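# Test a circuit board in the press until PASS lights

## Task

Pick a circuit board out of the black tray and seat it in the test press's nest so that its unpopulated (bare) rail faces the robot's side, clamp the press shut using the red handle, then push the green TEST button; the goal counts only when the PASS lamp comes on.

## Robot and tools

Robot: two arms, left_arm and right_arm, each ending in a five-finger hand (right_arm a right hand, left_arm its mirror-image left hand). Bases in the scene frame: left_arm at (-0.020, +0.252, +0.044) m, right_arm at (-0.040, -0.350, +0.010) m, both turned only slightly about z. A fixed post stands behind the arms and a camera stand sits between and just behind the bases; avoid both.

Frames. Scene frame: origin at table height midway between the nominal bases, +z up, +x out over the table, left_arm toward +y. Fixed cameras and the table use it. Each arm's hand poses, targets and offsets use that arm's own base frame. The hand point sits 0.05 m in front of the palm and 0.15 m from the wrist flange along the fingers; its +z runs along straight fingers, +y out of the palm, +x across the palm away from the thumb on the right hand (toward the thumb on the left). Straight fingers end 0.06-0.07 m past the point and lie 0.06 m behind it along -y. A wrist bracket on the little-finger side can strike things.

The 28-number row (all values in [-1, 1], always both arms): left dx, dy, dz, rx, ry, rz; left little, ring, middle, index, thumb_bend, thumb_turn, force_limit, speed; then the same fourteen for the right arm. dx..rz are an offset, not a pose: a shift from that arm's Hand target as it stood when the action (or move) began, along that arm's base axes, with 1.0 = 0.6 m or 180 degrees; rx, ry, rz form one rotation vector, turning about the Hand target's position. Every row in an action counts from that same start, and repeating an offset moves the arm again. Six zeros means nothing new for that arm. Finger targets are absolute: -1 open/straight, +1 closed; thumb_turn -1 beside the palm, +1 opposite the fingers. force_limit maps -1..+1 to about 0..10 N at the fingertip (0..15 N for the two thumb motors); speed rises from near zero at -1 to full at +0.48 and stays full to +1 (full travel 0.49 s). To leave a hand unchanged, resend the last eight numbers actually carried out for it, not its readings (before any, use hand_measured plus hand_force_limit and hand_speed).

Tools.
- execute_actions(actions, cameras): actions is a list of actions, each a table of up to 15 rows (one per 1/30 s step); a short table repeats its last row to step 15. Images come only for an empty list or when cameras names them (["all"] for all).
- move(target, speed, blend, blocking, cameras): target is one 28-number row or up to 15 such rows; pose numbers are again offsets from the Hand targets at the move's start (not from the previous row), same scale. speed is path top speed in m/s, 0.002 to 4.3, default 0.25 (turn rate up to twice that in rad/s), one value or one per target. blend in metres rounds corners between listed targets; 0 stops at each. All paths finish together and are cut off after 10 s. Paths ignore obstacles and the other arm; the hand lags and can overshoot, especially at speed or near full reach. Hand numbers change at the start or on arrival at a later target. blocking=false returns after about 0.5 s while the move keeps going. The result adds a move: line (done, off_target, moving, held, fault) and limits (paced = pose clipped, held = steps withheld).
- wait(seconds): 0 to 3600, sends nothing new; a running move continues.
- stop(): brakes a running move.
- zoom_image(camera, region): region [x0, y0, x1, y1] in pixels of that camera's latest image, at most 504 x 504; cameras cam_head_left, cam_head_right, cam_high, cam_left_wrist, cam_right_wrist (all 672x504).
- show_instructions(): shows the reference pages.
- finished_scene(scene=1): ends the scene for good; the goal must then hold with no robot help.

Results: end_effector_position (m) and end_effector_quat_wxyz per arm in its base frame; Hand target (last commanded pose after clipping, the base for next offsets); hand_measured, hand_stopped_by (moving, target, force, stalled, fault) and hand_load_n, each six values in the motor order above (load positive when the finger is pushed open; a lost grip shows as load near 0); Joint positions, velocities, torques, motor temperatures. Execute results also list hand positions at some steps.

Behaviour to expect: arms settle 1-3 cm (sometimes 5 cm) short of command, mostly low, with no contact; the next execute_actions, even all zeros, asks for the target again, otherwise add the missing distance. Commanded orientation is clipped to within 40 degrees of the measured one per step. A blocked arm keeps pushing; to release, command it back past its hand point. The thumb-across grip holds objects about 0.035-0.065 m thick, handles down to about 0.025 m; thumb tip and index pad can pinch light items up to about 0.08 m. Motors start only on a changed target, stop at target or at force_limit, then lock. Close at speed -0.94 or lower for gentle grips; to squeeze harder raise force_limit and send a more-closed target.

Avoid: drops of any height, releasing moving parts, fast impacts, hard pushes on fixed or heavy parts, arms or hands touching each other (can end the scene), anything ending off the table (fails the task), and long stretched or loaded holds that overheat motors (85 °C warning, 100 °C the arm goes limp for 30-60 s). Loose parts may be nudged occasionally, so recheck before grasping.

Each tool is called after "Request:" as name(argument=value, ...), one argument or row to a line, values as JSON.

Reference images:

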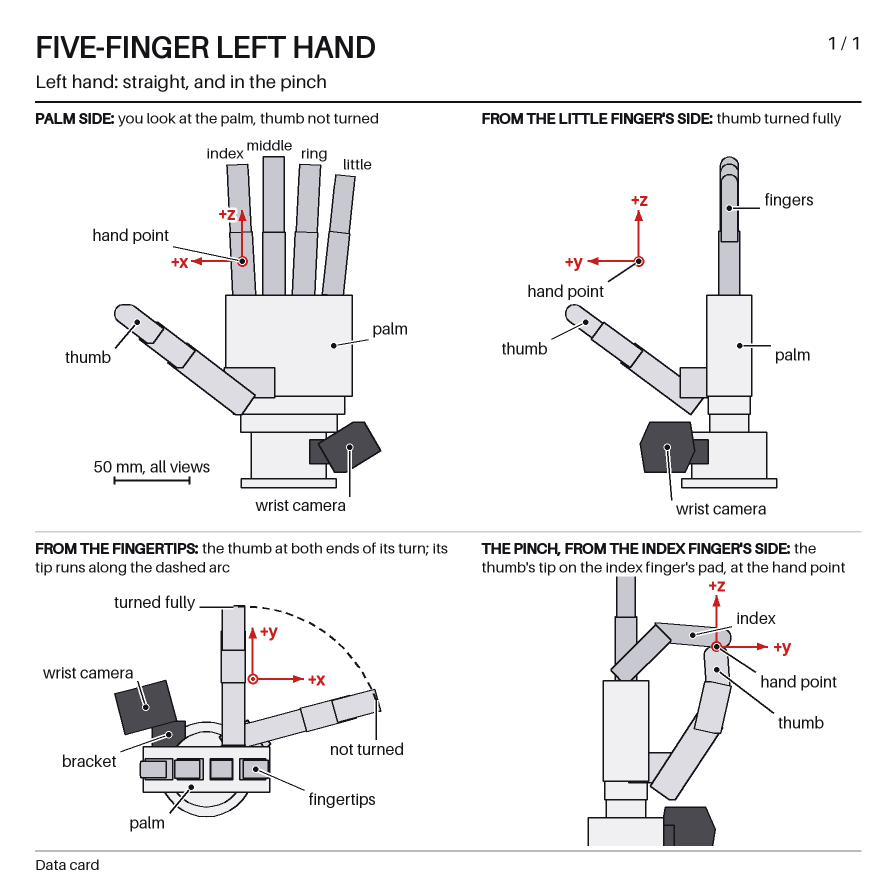

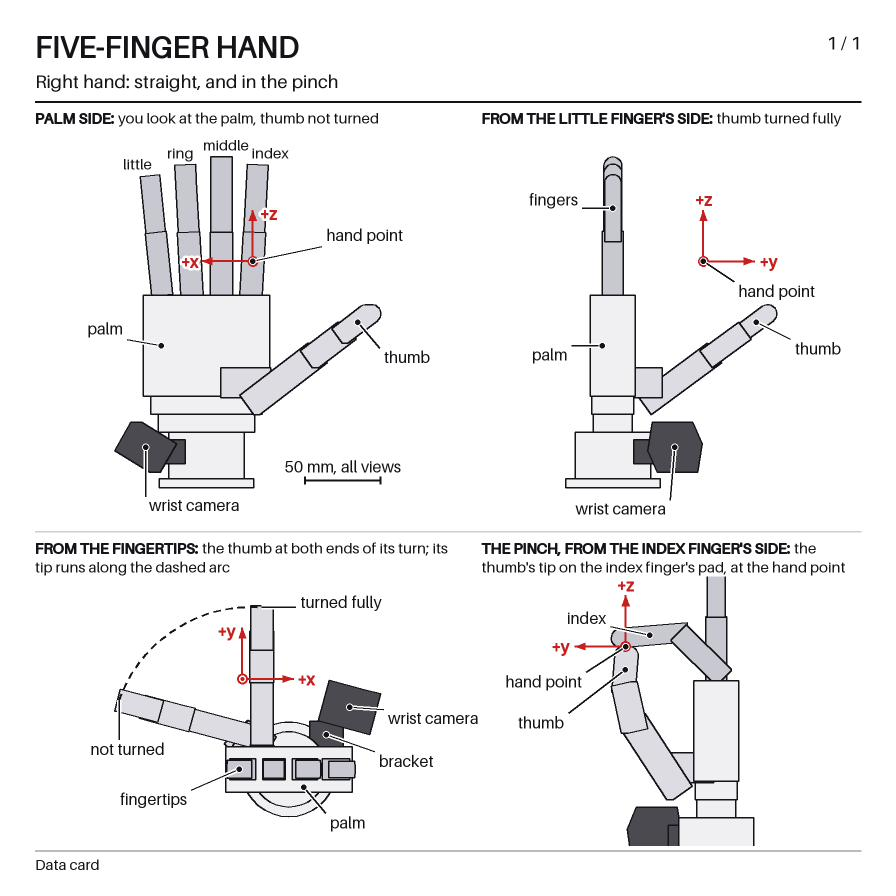

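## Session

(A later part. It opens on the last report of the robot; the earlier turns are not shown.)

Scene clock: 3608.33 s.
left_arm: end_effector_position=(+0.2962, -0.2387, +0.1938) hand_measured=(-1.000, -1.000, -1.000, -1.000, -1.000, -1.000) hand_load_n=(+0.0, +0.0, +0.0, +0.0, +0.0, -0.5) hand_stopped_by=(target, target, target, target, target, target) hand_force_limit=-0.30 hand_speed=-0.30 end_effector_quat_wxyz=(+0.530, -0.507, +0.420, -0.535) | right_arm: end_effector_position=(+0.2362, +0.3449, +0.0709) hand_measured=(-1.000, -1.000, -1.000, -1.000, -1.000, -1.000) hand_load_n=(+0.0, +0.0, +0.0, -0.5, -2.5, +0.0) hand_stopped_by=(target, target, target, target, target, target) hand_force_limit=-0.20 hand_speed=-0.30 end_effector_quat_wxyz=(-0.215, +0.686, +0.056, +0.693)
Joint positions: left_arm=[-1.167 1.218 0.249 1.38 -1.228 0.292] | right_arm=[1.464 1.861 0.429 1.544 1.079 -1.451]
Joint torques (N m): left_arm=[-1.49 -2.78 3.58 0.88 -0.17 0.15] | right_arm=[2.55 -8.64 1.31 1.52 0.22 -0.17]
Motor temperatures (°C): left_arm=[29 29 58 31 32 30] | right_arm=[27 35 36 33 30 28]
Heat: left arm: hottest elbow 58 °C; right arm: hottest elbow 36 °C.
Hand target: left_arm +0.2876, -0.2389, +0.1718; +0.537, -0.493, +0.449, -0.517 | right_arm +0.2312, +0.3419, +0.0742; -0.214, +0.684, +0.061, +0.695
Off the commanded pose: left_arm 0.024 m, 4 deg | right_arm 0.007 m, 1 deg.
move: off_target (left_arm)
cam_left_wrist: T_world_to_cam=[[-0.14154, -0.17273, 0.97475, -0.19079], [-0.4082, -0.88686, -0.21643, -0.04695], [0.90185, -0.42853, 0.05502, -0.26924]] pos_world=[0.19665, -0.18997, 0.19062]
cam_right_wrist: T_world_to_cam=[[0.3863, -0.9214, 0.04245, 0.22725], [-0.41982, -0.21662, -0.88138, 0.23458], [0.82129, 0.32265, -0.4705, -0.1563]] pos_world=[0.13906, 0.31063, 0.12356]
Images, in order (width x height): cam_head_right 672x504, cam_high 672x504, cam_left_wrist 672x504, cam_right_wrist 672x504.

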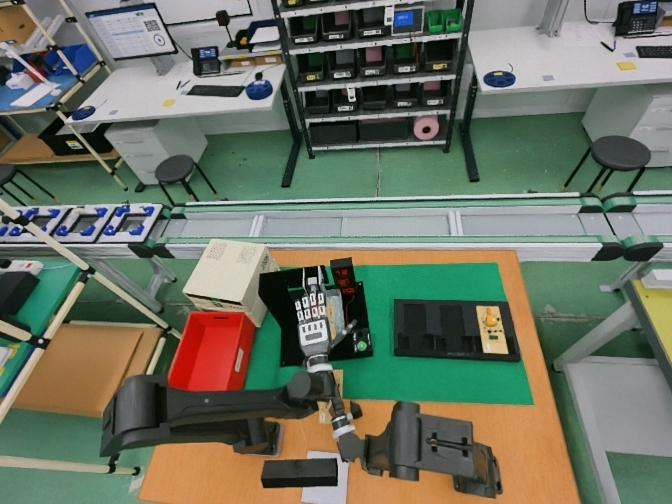

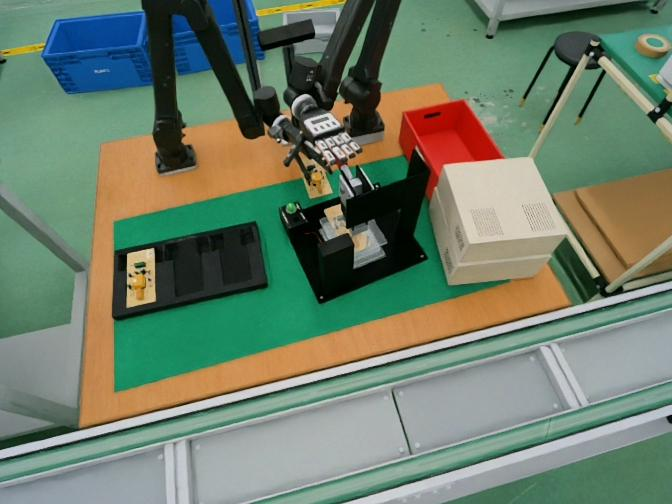

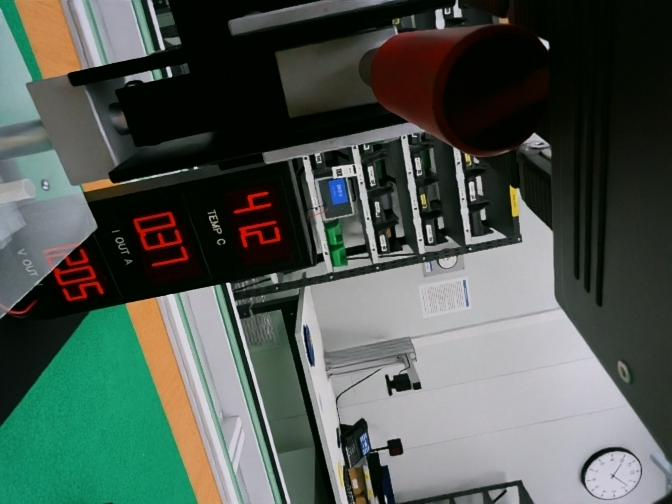

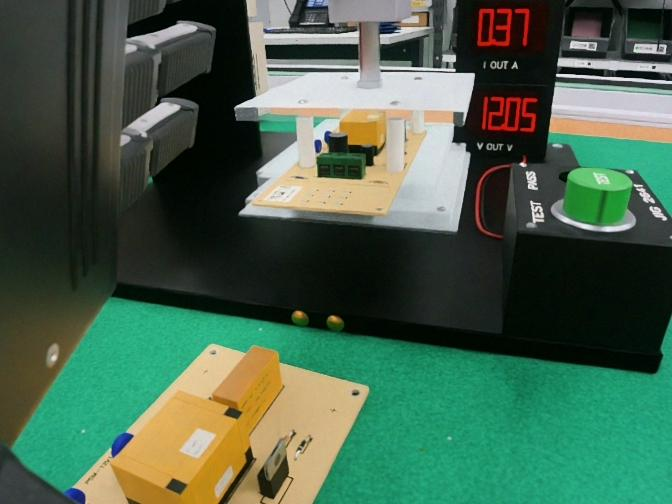

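Request:
move(
  target=[
    [-0.005,0.0,-0.06,0,0,0,-1,-1,-1,-1,-1,-1,-0.3,-0.3,0,0,0,0,0,0,-1,-1,-1,-1,-1,-1,-0.2,-0.3],
  ],
  speed=0.06,
  cameras=["cam_high", "cam_left_wrist", "cam_right_wrist", "cam_head_right"],
)

Request:
zoom_image(
  camera="cam_high",
  region=[300, 60, 420, 220],
)

Request:
zoom_image(
  camera="cam_right_wrist",
  region=[230, 40, 500, 240],
)

Scene clock: 3623.60 s.
left_arm: end_effector_position=(+0.2974, -0.2413, +0.1977) hand_measured=(-1.000, -1.000, -1.000, -1.000, -1.000, -1.000) hand_load_n=(+0.0, +0.5, +0.5, +0.0, +0.0, +0.0) hand_stopped_by=(target, target, target, target, target, target) hand_force_limit=-0.30 hand_speed=-0.30 end_effector_quat_wxyz=(+0.514, -0.520, +0.382, -0.565) | right_arm: end_effector_position=(+0.2362, +0.3449, +0.0709) hand_measured=(-1.000, -1.000, -1.000, -1.000, -1.000, -1.000) hand_load_n=(+0.0, +0.0, +0.0, +0.0, -3.0, +0.0) hand_stopped_by=(target, target, target, target, target, target) hand_force_limit=-0.20 hand_speed=-0.30 end_effector_quat_wxyz=(-0.215, +0.686, +0.056, +0.693)
Joint positions: left_arm=[-1.167 1.307 0.246 1.583 -1.228 0.299] | right_arm=[1.464 1.861 0.429 1.544 1.079 -1.451]
Joint torques (N m): left_arm=[-2.08 3.14 0.43 0.96 -0.37 0.11] | right_arm=[2.78 -9 1.2 1.62 0.22 -0.15]
Motor temperatures (°C): left_arm=[29 29 55 31 32 30] | right_arm=[27 35 35 33 30 28]
Heat: left arm: hottest elbow 55 °C; right arm: hottest shoulder 35 °C.
Hand target: left_arm +0.2846, -0.2389, +0.1358; +0.537, -0.493, +0.449, -0.517 | right_arm +0.2312, +0.3419, +0.0742; -0.214, +0.684, +0.061, +0.695
Off the commanded pose: left_arm 0.063 m, 10 deg | right_arm 0.007 m, 1 deg.
joint read past its limit (left arm) — joint 4 (wrist pitch), upper limit.
joint sent to its limit (left arm) — joint 4 (wrist pitch), upper limit. The joint targets are off in position, not in orientation.
move: off_target (left_arm)
cam_left_wrist: T_world_to_cam=[[-0.18348, -0.07982, 0.97978, -0.16099], [-0.39938, -0.90468, -0.14849, -0.06812], [0.89824, -0.41855, 0.13412, -0.28382]] pos_world=[0.1982, -0.19327, 0.18568]
cam_right_wrist: T_world_to_cam=[[0.3863, -0.9214, 0.04245, 0.22725], [-0.41982, -0.21662, -0.88138, 0.23458], [0.82129, 0.32265, -0.4705, -0.1563]] pos_world=[0.13906, 0.31063, 0.12356]
Images, in order (width x height): cam_head_right 672x504, cam_high 672x504, cam_left_wrist 672x504, cam_right_wrist 672x504.

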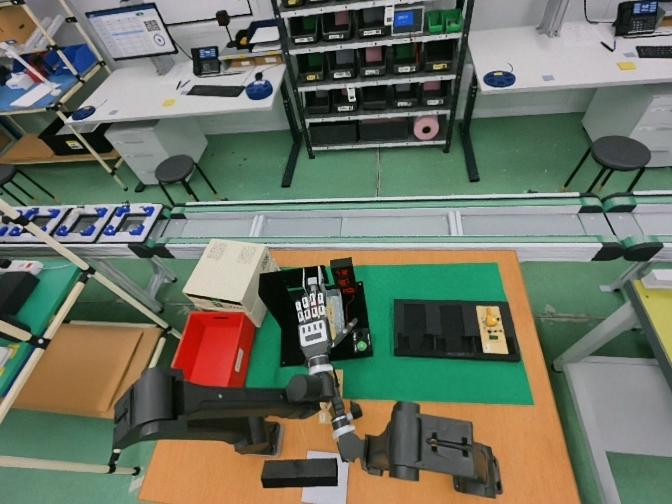

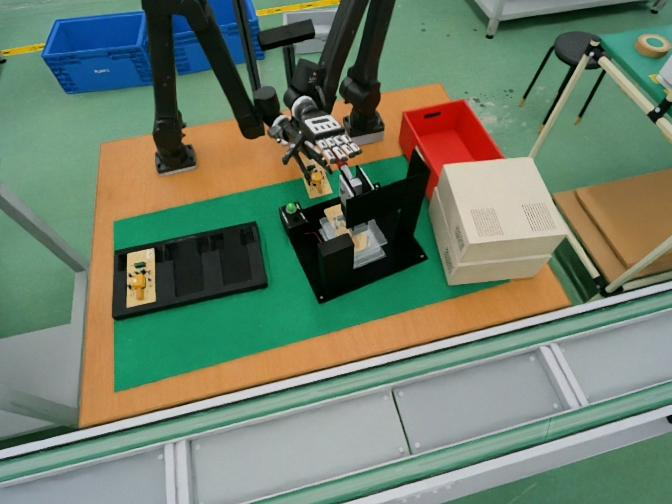

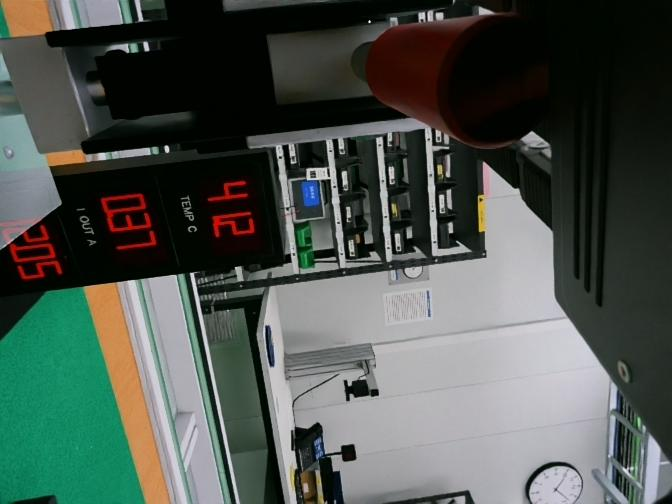

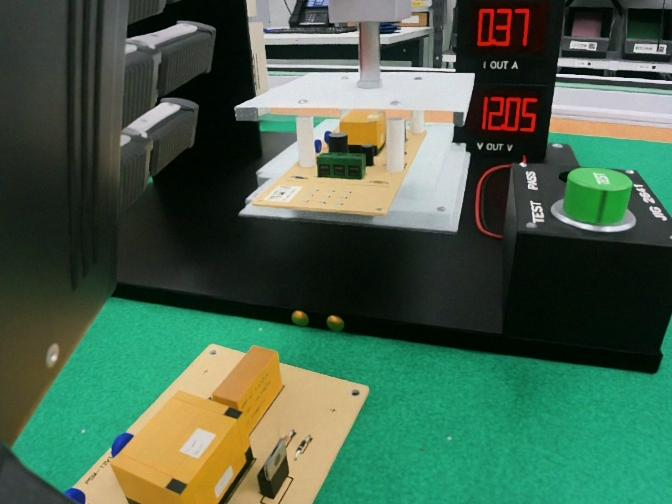

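Scaled by 3.150.

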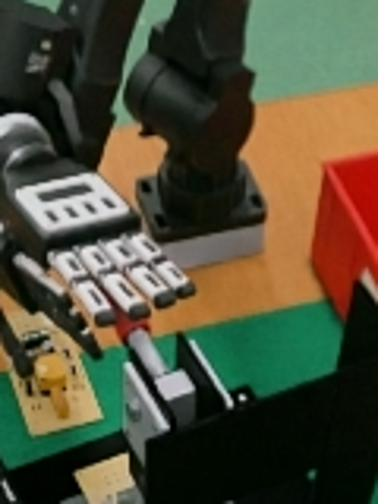

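Scaled by 1.867.

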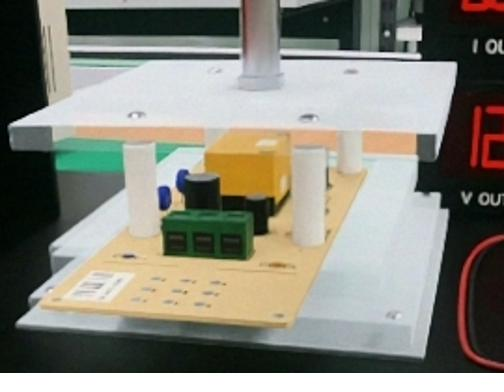

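Request:
zoom_image(
  camera="cam_right_wrist",
  region=[235, 130, 345, 225],
)

Request:
zoom_image(
  camera="cam_right_wrist",
  region=[345, 120, 475, 235],
)

Scaled by 4.582.

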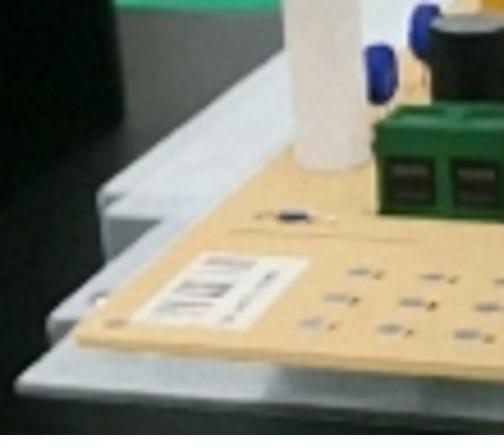

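Scaled by 3.877.

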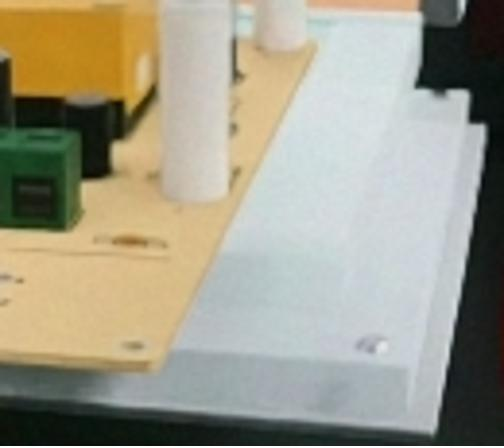

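Request:
move(
  target=[
    [0.0,0.0,0.03,0,0.07,0,-1,-1,-1,-1,-1,-1,-0.3,-0.3,0,0,0,0,0,0,-1,-1,-1,-1,-1,-1,-0.2,-0.3],
  ],
  speed=0.06,
  cameras=["cam_high", "cam_left_wrist", "cam_right_wrist", "cam_head_right"],
)

Request:
zoom_image(
  camera="cam_high",
  region=[300, 60, 420, 220],
)

Request:
zoom_image(
  camera="cam_right_wrist",
  region=[230, 40, 500, 240],
)

Scene clock: 3649.77 s.
left_arm: end_effector_position=(+0.2854, -0.2411, +0.1738) hand_measured=(-1.000, -1.000, -1.000, -1.000, -1.000, -1.000) hand_load_n=(+0.0, +0.0, +0.5, +0.0, +0.0, +0.0) hand_stopped_by=(target, target, target, target, target, target) hand_force_limit=-0.30 hand_speed=-0.30 end_effector_quat_wxyz=(-0.480, +0.555, -0.482, +0.479) | right_arm: end_effector_position=(+0.2362, +0.3449, +0.0709) hand_measured=(-1.000, -1.000, -1.000, -1.000, -1.000, -1.000) hand_load_n=(+0.0, +0.0, +0.0, +0.0, -2.5, +0.0) hand_stopped_by=(target, target, target, target, target, target) hand_force_limit=-0.20 hand_speed=-0.30 end_effector_quat_wxyz=(-0.215, +0.686, +0.056, +0.693)
Joint positions: left_arm=[-1.163 0.923 0.344 0.341 -1.226 -0.294] | right_arm=[1.464 1.861 0.429 1.544 1.079 -1.451]
Joint torques (N m): left_arm=[0.73 -2.61 7.36 0.08 0.44 -0.06] | right_arm=[2.84 -8.7 1.2 1.68 0.25 -0.21]
Heat: left arm: hottest elbow 51 °C; right arm: hottest shoulder 35 °C.
Hand target: left_arm +0.2846, -0.2389, +0.1538; -0.485, +0.547, -0.505, +0.460 | right_arm +0.2312, +0.3419, +0.0742; -0.214, +0.684, +0.061, +0.695
Off the commanded pose: left_arm 0.020 m, 4 deg | right_arm 0.007 m, 1 deg.
move: off_target (left_arm)
cam_left_wrist: T_world_to_cam=[[0.06775, -0.18405, 0.98058, -0.23668], [-0.45993, -0.87794, -0.13301, -0.05537], [0.88537, -0.44199, -0.14413, -0.22332]] pos_world=[0.18828, -0.19088, 0.19253]
cam_right_wrist: T_world_to_cam=[[0.3863, -0.9214, 0.04245, 0.22725], [-0.41982, -0.21662, -0.88138, 0.23458], [0.82129, 0.32265, -0.4705, -0.1563]] pos_world=[0.13906, 0.31063, 0.12356]
Images, in order (width x height): cam_head_right 672x504, cam_high 672x504, cam_left_wrist 672x504, cam_right_wrist 672x504.

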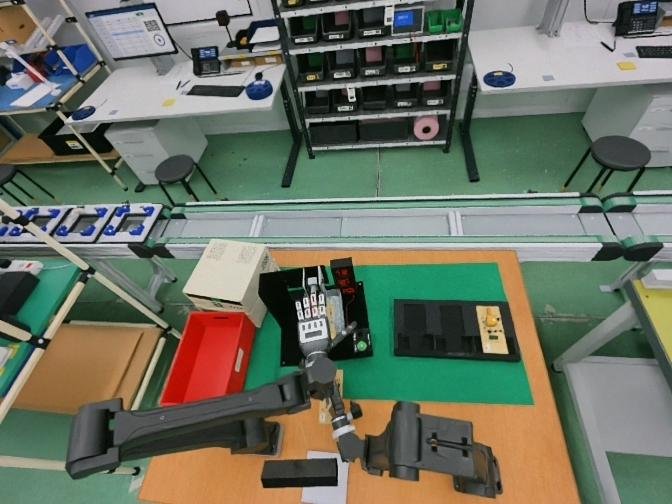

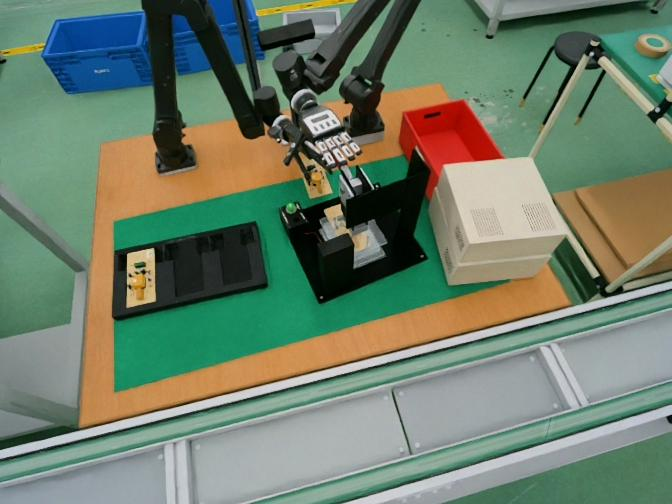

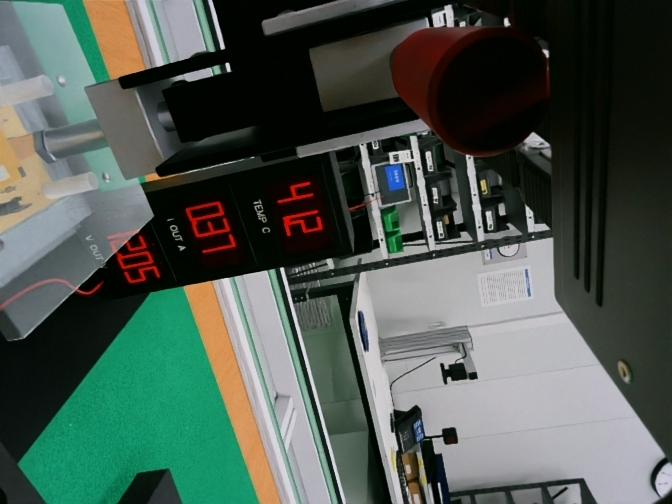

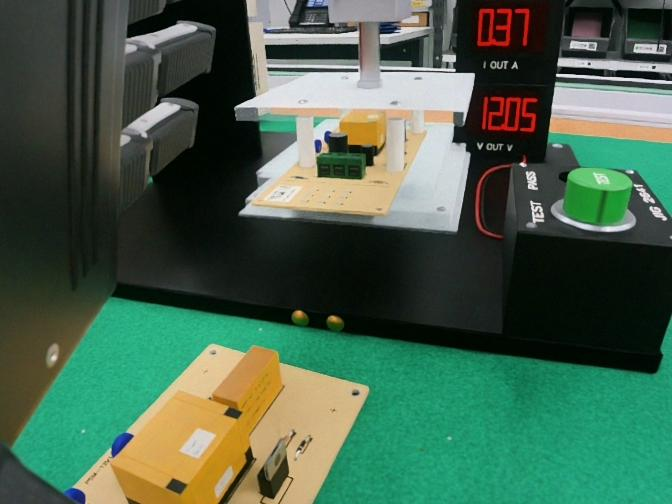

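Scaled by 3.150.

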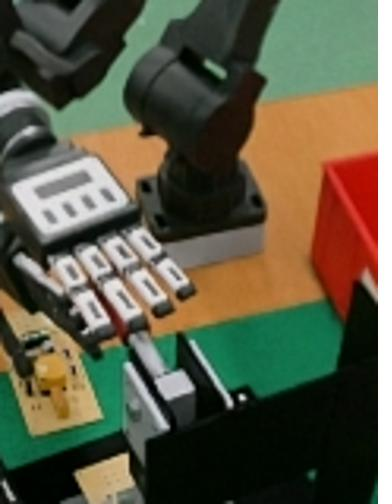

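Scaled by 1.867.

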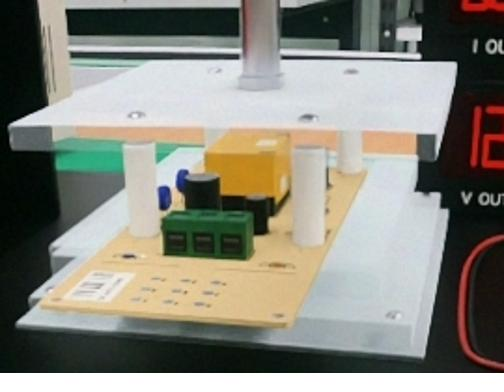

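Request:
move(
  target=[
    [0.0,0.0,0.12,0,0,0,-1,-1,-1,-1,-1,-1,-0.3,-0.3,0,0,0,0,0,0,-1,-1,-1,-1,-1,-1,-0.2,-0.3],
  ],
  speed=0.1,
  cameras=["all"],
)

Request:
zoom_image(
  camera="cam_high",
  region=[300, 60, 420, 220],
)

Request:
zoom_image(
  camera="cam_right_wrist",
  region=[230, 40, 500, 240],
)

Scene clock: 3664.90 s.
left_arm: end_effector_position=(+0.2793, -0.2302, +0.2013) hand_measured=(-1.000, -1.000, -1.000, -1.000, -1.000, -1.000) hand_load_n=(+0.0, +0.0, +0.0, +0.0, +0.0, +0.0) hand_stopped_by=(target, target, target, target, target, target) hand_force_limit=-0.30 hand_speed=-0.30 end_effector_quat_wxyz=(-0.492, +0.539, -0.519, +0.445) | right_arm: end_effector_position=(+0.2362, +0.3449, +0.0709) hand_measured=(-1.000, -1.000, -1.000, -1.000, -1.000, -1.000) hand_load_n=(-0.5, +0.0, +0.0, +0.0, -2.5, +0.0) hand_stopped_by=(target, target, target, target, target, target) hand_force_limit=-0.20 hand_speed=-0.30 end_effector_quat_wxyz=(-0.215, +0.686, +0.056, +0.693)
Joint positions: left_arm=[-1.162 0.804 0.429 0.029 -1.211 -0.294] | right_arm=[1.464 1.861 0.429 1.544 1.079 -1.451]
Joint torques (N m): left_arm=[0.67 -4.01 13.24 0.94 -0.24 -0.01] | right_arm=[2.84 -8.88 1.17 1.63 0.23 -0.19]
Heat: left arm: hottest elbow 52 °C; right arm: hottest shoulder 35 °C.
Hand target: left_arm +0.2846, -0.2389, +0.2258; -0.485, +0.547, -0.505, +0.460 | right_arm +0.2312, +0.3419, +0.0742; -0.214, +0.684, +0.061, +0.695
Off the commanded pose: left_arm 0.027 m, 3 deg | right_arm 0.007 m, 1 deg.
move: off_target (left_arm)
cam_left_wrist: T_world_to_cam=[[0.11001, -0.27883, 0.95402, -0.28961], [-0.47924, -0.85578, -0.19486, -0.02187], [0.87076, -0.43577, -0.22777, -0.18678]] pos_world=[0.18402, -0.18086, 0.22949]
cam_right_wrist: T_world_to_cam=[[0.3863, -0.9214, 0.04245, 0.22725], [-0.41982, -0.21662, -0.88138, 0.23458], [0.82129, 0.32265, -0.4705, -0.1563]] pos_world=[0.13906, 0.31063, 0.12356]

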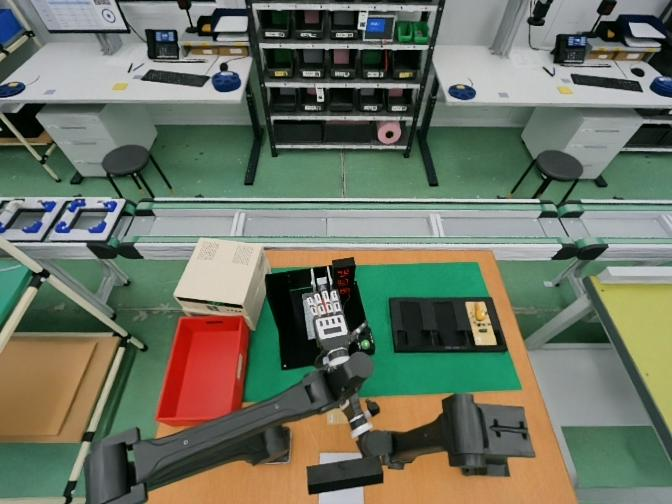

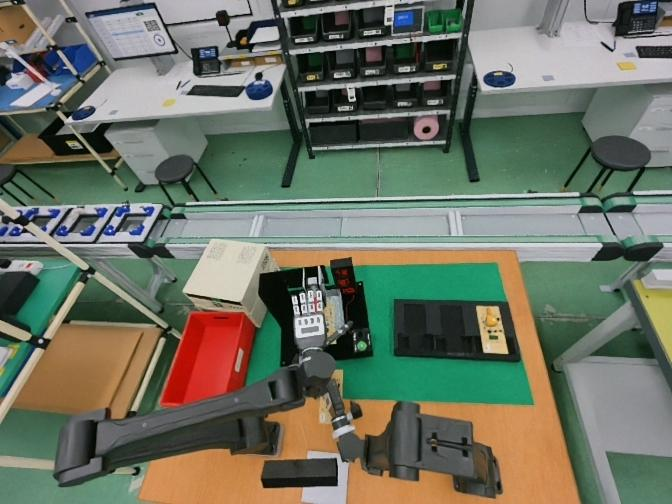

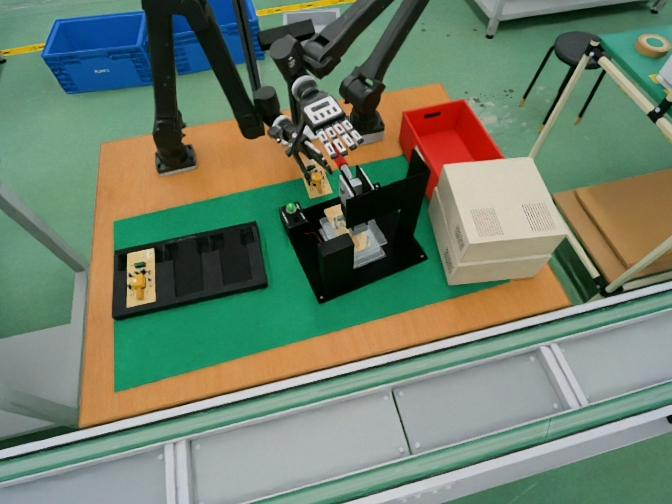

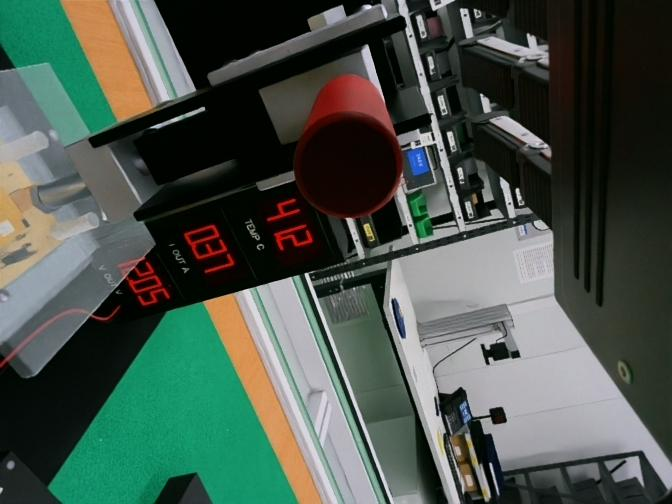

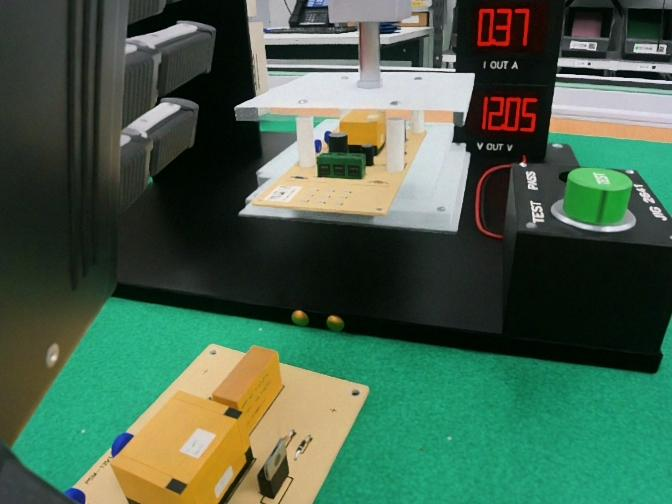

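Scaled by 3.150.

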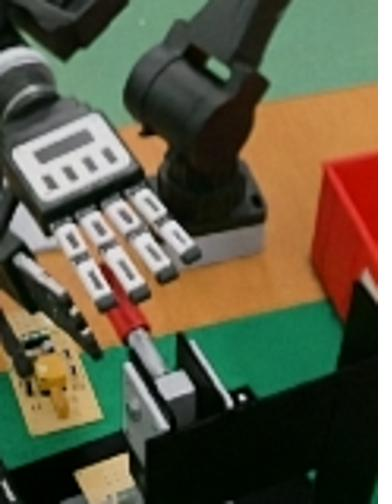

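Scaled by 1.867.

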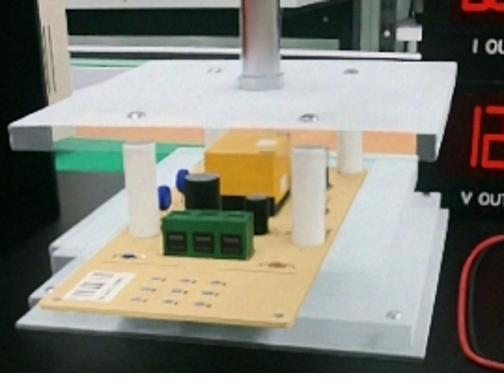

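Request:
move(
  target=[
    [0.0,0.05,0.25,0,0,0,-1,-1,-1,-1,-1,-1,-0.3,-0.3,0,0,0,0,0,0,-1,-1,-1,-1,-1,-1,-0.2,-0.3],
    [-0.1,0.45,0.15,0,0.05,0,-1,-1,-1,-1,-1,-1,-0.3,-0.3,0,0,0,0,0,0,-1,-1,-1,-1,-1,-1,-0.2,-0.3],
  ],
  speed=0.2,
  blend=0.04,
  cameras=["cam_head_left", "cam_left_wrist", "cam_right_wrist"],
)

Scene clock: 3694.70 s.
left_arm: end_effector_position=(+0.2250, +0.0289, +0.3161) hand_measured=(-1.000, -1.000, -1.000, -1.000, -1.000, -1.000) hand_load_n=(+0.0, +0.0, +0.0, +0.0, +0.0, +0.0) hand_stopped_by=(target, target, target, target, target, target) hand_force_limit=-0.30 hand_speed=-0.30 end_effector_quat_wxyz=(-0.445, +0.579, -0.540, +0.419) | right_arm: end_effector_position=(+0.2362, +0.3449, +0.0709) hand_measured=(-1.000, -1.000, -1.000, -1.000, -1.000, -1.000) hand_load_n=(+0.0, -0.5, +0.0, +0.0, -2.5, +0.0) hand_stopped_by=(target, target, target, target, target, target) hand_force_limit=-0.20 hand_speed=-0.30 end_effector_quat_wxyz=(-0.215, +0.686, +0.056, +0.693)
Joint positions: left_arm=[0.772 0.19 0.677 -0.819 0.68 0.209] | right_arm=[1.464 1.861 0.429 1.544 1.079 -1.451]
Joint torques (N m): left_arm=[0.97 2.49 9.68 1.37 0.23 0.14] | right_arm=[2.08 -8.82 1.22 1.62 0.25 -0.18]
Motor temperatures (°C): left_arm=[29 29 60 31 32 29] | right_arm=[27 35 35 33 30 28]
Heat: left arm: hottest elbow 60 °C; right arm: hottest shoulder 35 °C.
Hand target: left_arm +0.2247, +0.0311, +0.3157; -0.443, +0.581, -0.542, +0.415 | right_arm +0.2312, +0.3419, +0.0742; -0.214, +0.684, +0.061, +0.695
Off the commanded pose: left_arm 0.002 m, 1 deg | right_arm 0.007 m, 1 deg.
move: done
cam_left_wrist: T_world_to_cam=[[0.23762, -0.23691, 0.94202, -0.34703], [-0.49606, -0.8634, -0.09201, 0.16764], [0.83514, -0.44544, -0.32269, 0.03784]] pos_world=[0.13402, 0.07938, 0.35454]
cam_right_wrist: T_world_to_cam=[[0.3863, -0.9214, 0.04245, 0.22725], [-0.41982, -0.21662, -0.88138, 0.23458], [0.82129, 0.32265, -0.4705, -0.1563]] pos_world=[0.13906, 0.31063, 0.12356]

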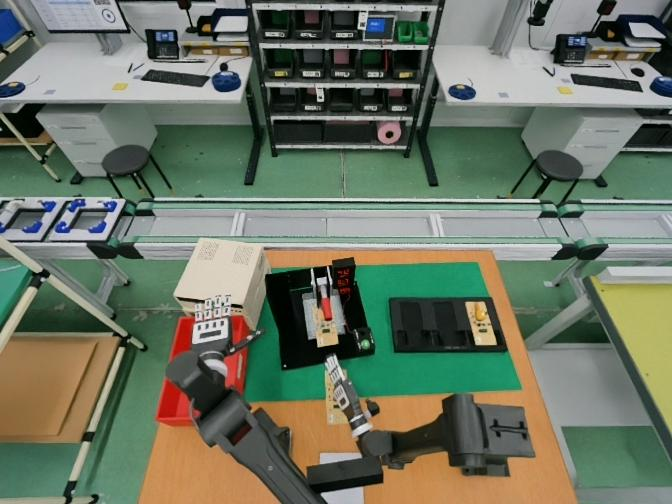

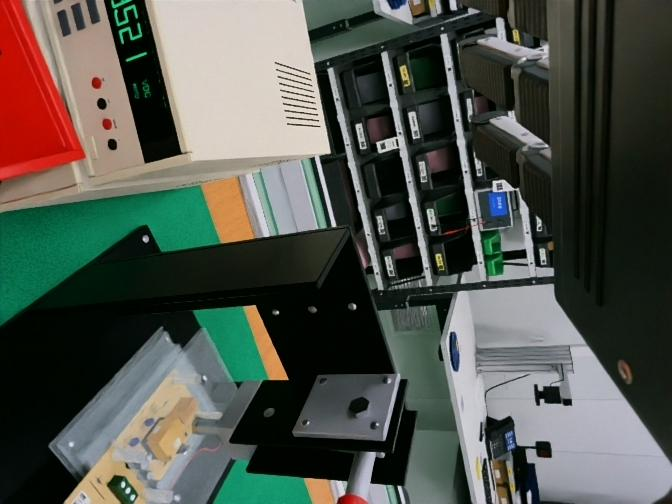

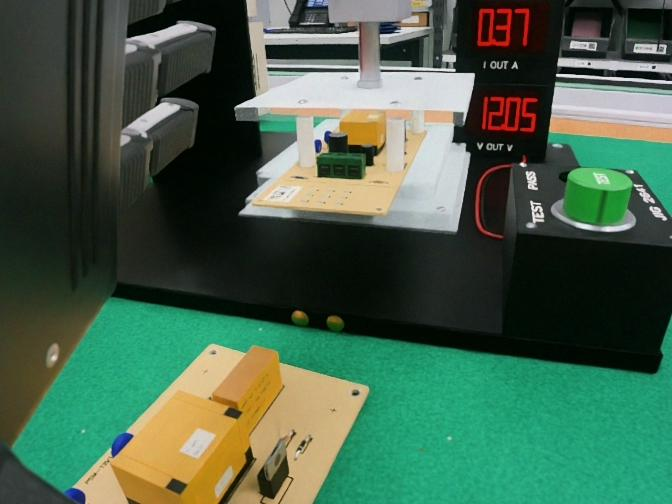

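Request:
zoom_image(
  camera="cam_left_wrist",
  region=[40, 320, 260, 504],
)

Request:
zoom_image(
  camera="cam_head_left",
  region=[270, 255, 390, 375],
)

Scaled by 2.291.

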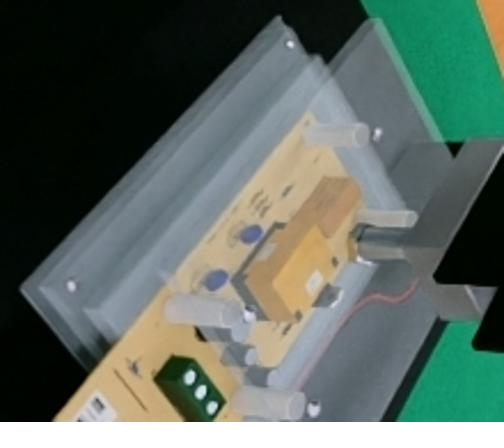

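Scaled by 4.200.

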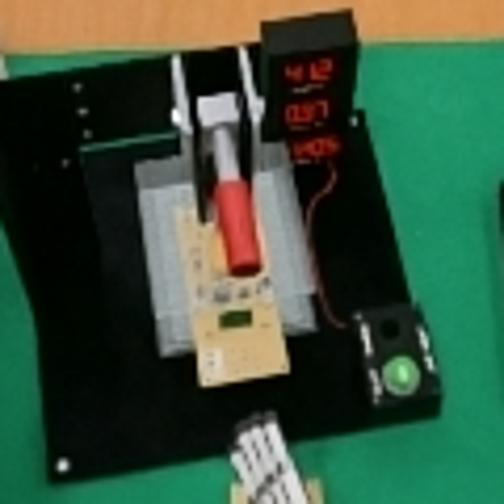

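Request:
move(
  target=[
    [0,0,0,0,0,0,-1,-1,-1,-1,-1,-1,-0.3,-0.3,-0.052,-0.087,0.293,0.1,0.16,-0.1,-1,-1,-1,-1,-1,-1,-0.2,-0.3],
    [0,0,0,0,0,0,-1,-1,-1,-1,-1,-1,-0.3,-0.3,0.02,-0.1,0.25,0.272,0.428,-0.265,0.8,0.8,0.8,-1,-1,-1,-0.2,-0.1],
  ],
  speed=0.15,
  blend=0.03,
  cameras=["all"],
)

Scene clock: 3719.37 s.
left_arm: end_effector_position=(+0.2250, +0.0289, +0.3161) hand_measured=(-1.000, -1.000, -1.000, -1.000, -1.000, -1.000) hand_load_n=(+0.0, +0.0, -0.5, +0.0, +0.0, +0.0) hand_stopped_by=(target, target, target, target, target, target) hand_force_limit=-0.30 hand_speed=-0.30 end_effector_quat_wxyz=(-0.445, +0.579, -0.540, +0.419) | right_arm: end_effector_position=(+0.2328, +0.2685, +0.1984) hand_measured=(+0.800, +0.800, +0.800, -1.000, -1.000, -1.000) hand_load_n=(+0.0, +0.0, +0.5, +0.0, +0.0, +0.0) hand_stopped_by=(target, target, target, target, target, target) hand_force_limit=-0.20 hand_speed=-0.10 end_effector_quat_wxyz=(-0.149, +0.786, -0.585, +0.134)
Joint positions: left_arm=[0.772 0.19 0.677 -0.819 0.68 0.21] | right_arm=[0.832 1.128 1.049 -1.162 0.236 0.503]
Joint torques (N m): left_arm=[1.03 2.49 9.65 1.39 0.23 0.13] | right_arm=[0.85 -5.3 12.92 -0.23 -0.05 0.21]
Motor temperatures (°C): left_arm=[29 29 59 31 32 29] | right_arm=[27 35 38 33 30 28]
Heat: left arm: hottest elbow 59 °C; right arm: hottest elbow 38 °C.
Hand target: left_arm +0.2247, +0.0311, +0.3157; -0.444, +0.581, -0.542, +0.415 | right_arm +0.2432, +0.2819, +0.2242; -0.171, +0.775, -0.594, +0.132
Off the commanded pose: left_arm 0.002 m, 1 deg | right_arm 0.031 m, 3 deg.
move: off_target (right_arm); target 2's new numbers were sent with right_arm's hand 0.031 m and 3 deg from that target
cam_left_wrist: T_world_to_cam=[[0.23761, -0.23728, 0.94193, -0.34697], [-0.49616, -0.86331, -0.09231, 0.16776], [0.83508, -0.44541, -0.32287, 0.03791]] pos_world=[0.13402, 0.07938, 0.35454]
cam_right_wrist: T_world_to_cam=[[-0.77163, -0.50747, -0.38348, 0.39569], [-0.63037, 0.69062, 0.35451, -0.11092], [0.08494, 0.51528, -0.8528, 0.12672]] pos_world=[0.22464, 0.21211, 0.29913]

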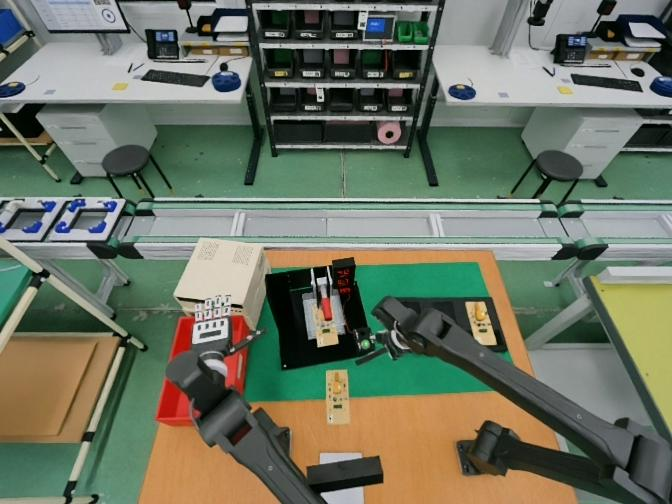

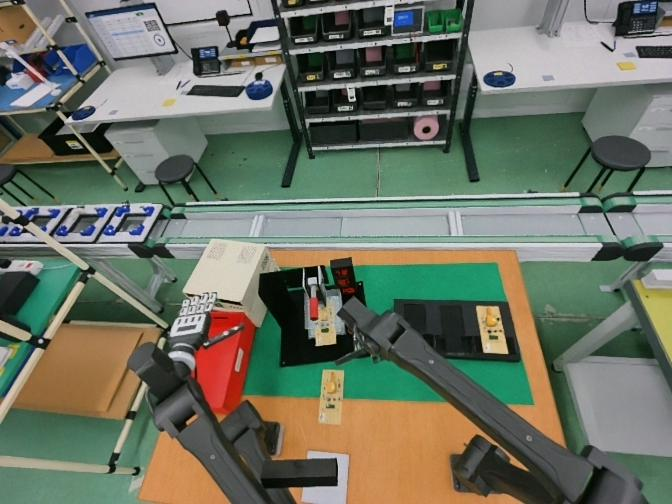

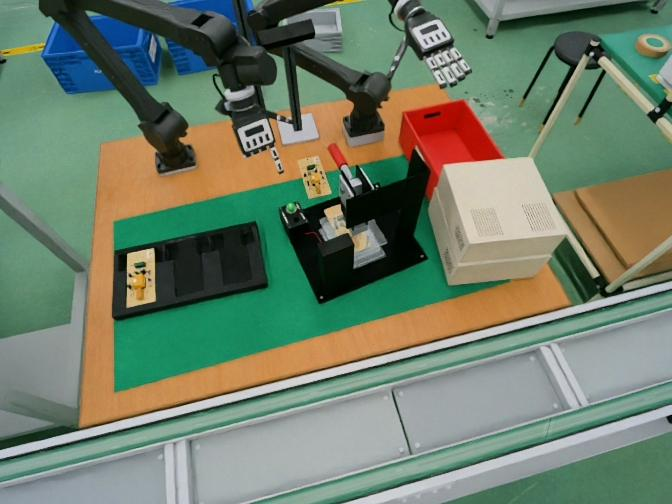

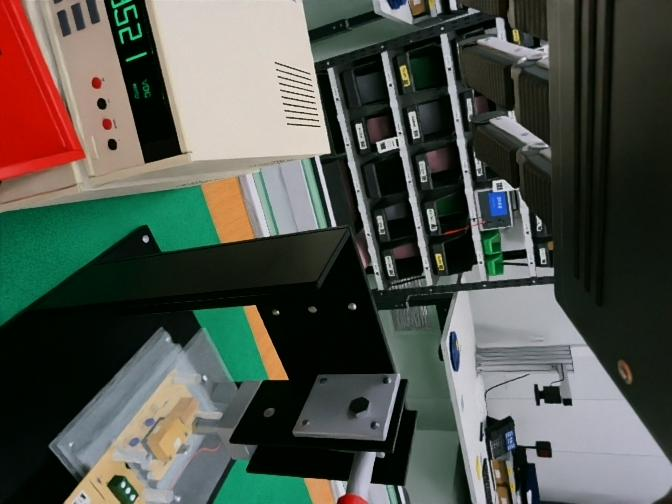

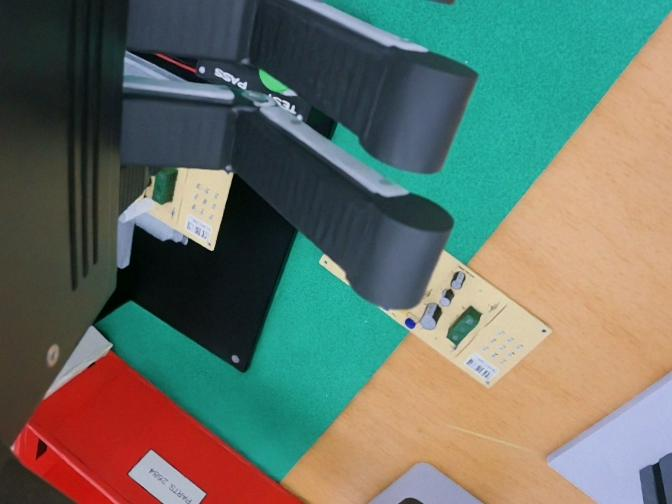

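Request:
zoom_image(
  camera="cam_high",
  region=[220, 90, 340, 240],
)

Request:
zoom_image(
  camera="cam_head_left",
  region=[320, 290, 440, 380],
)

Request:
zoom_image(
  camera="cam_head_right",
  region=[310, 290, 430, 380],
)

Scaled by 3.360.

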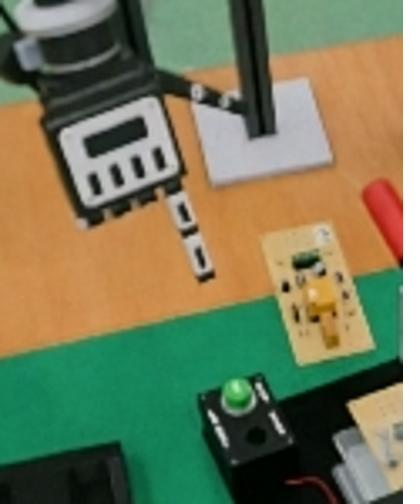

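Scaled by 4.200.

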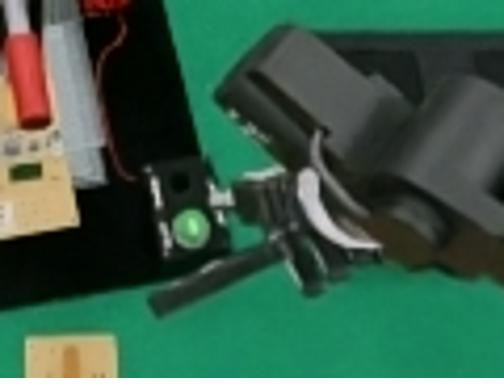

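Scaled by 4.200.

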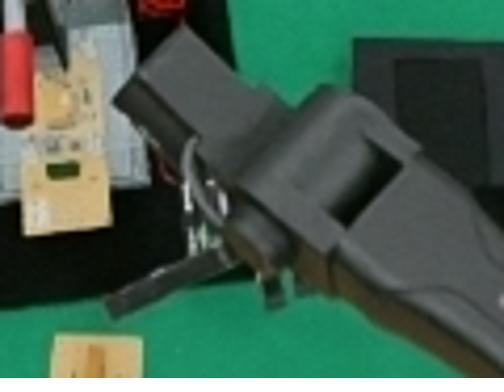

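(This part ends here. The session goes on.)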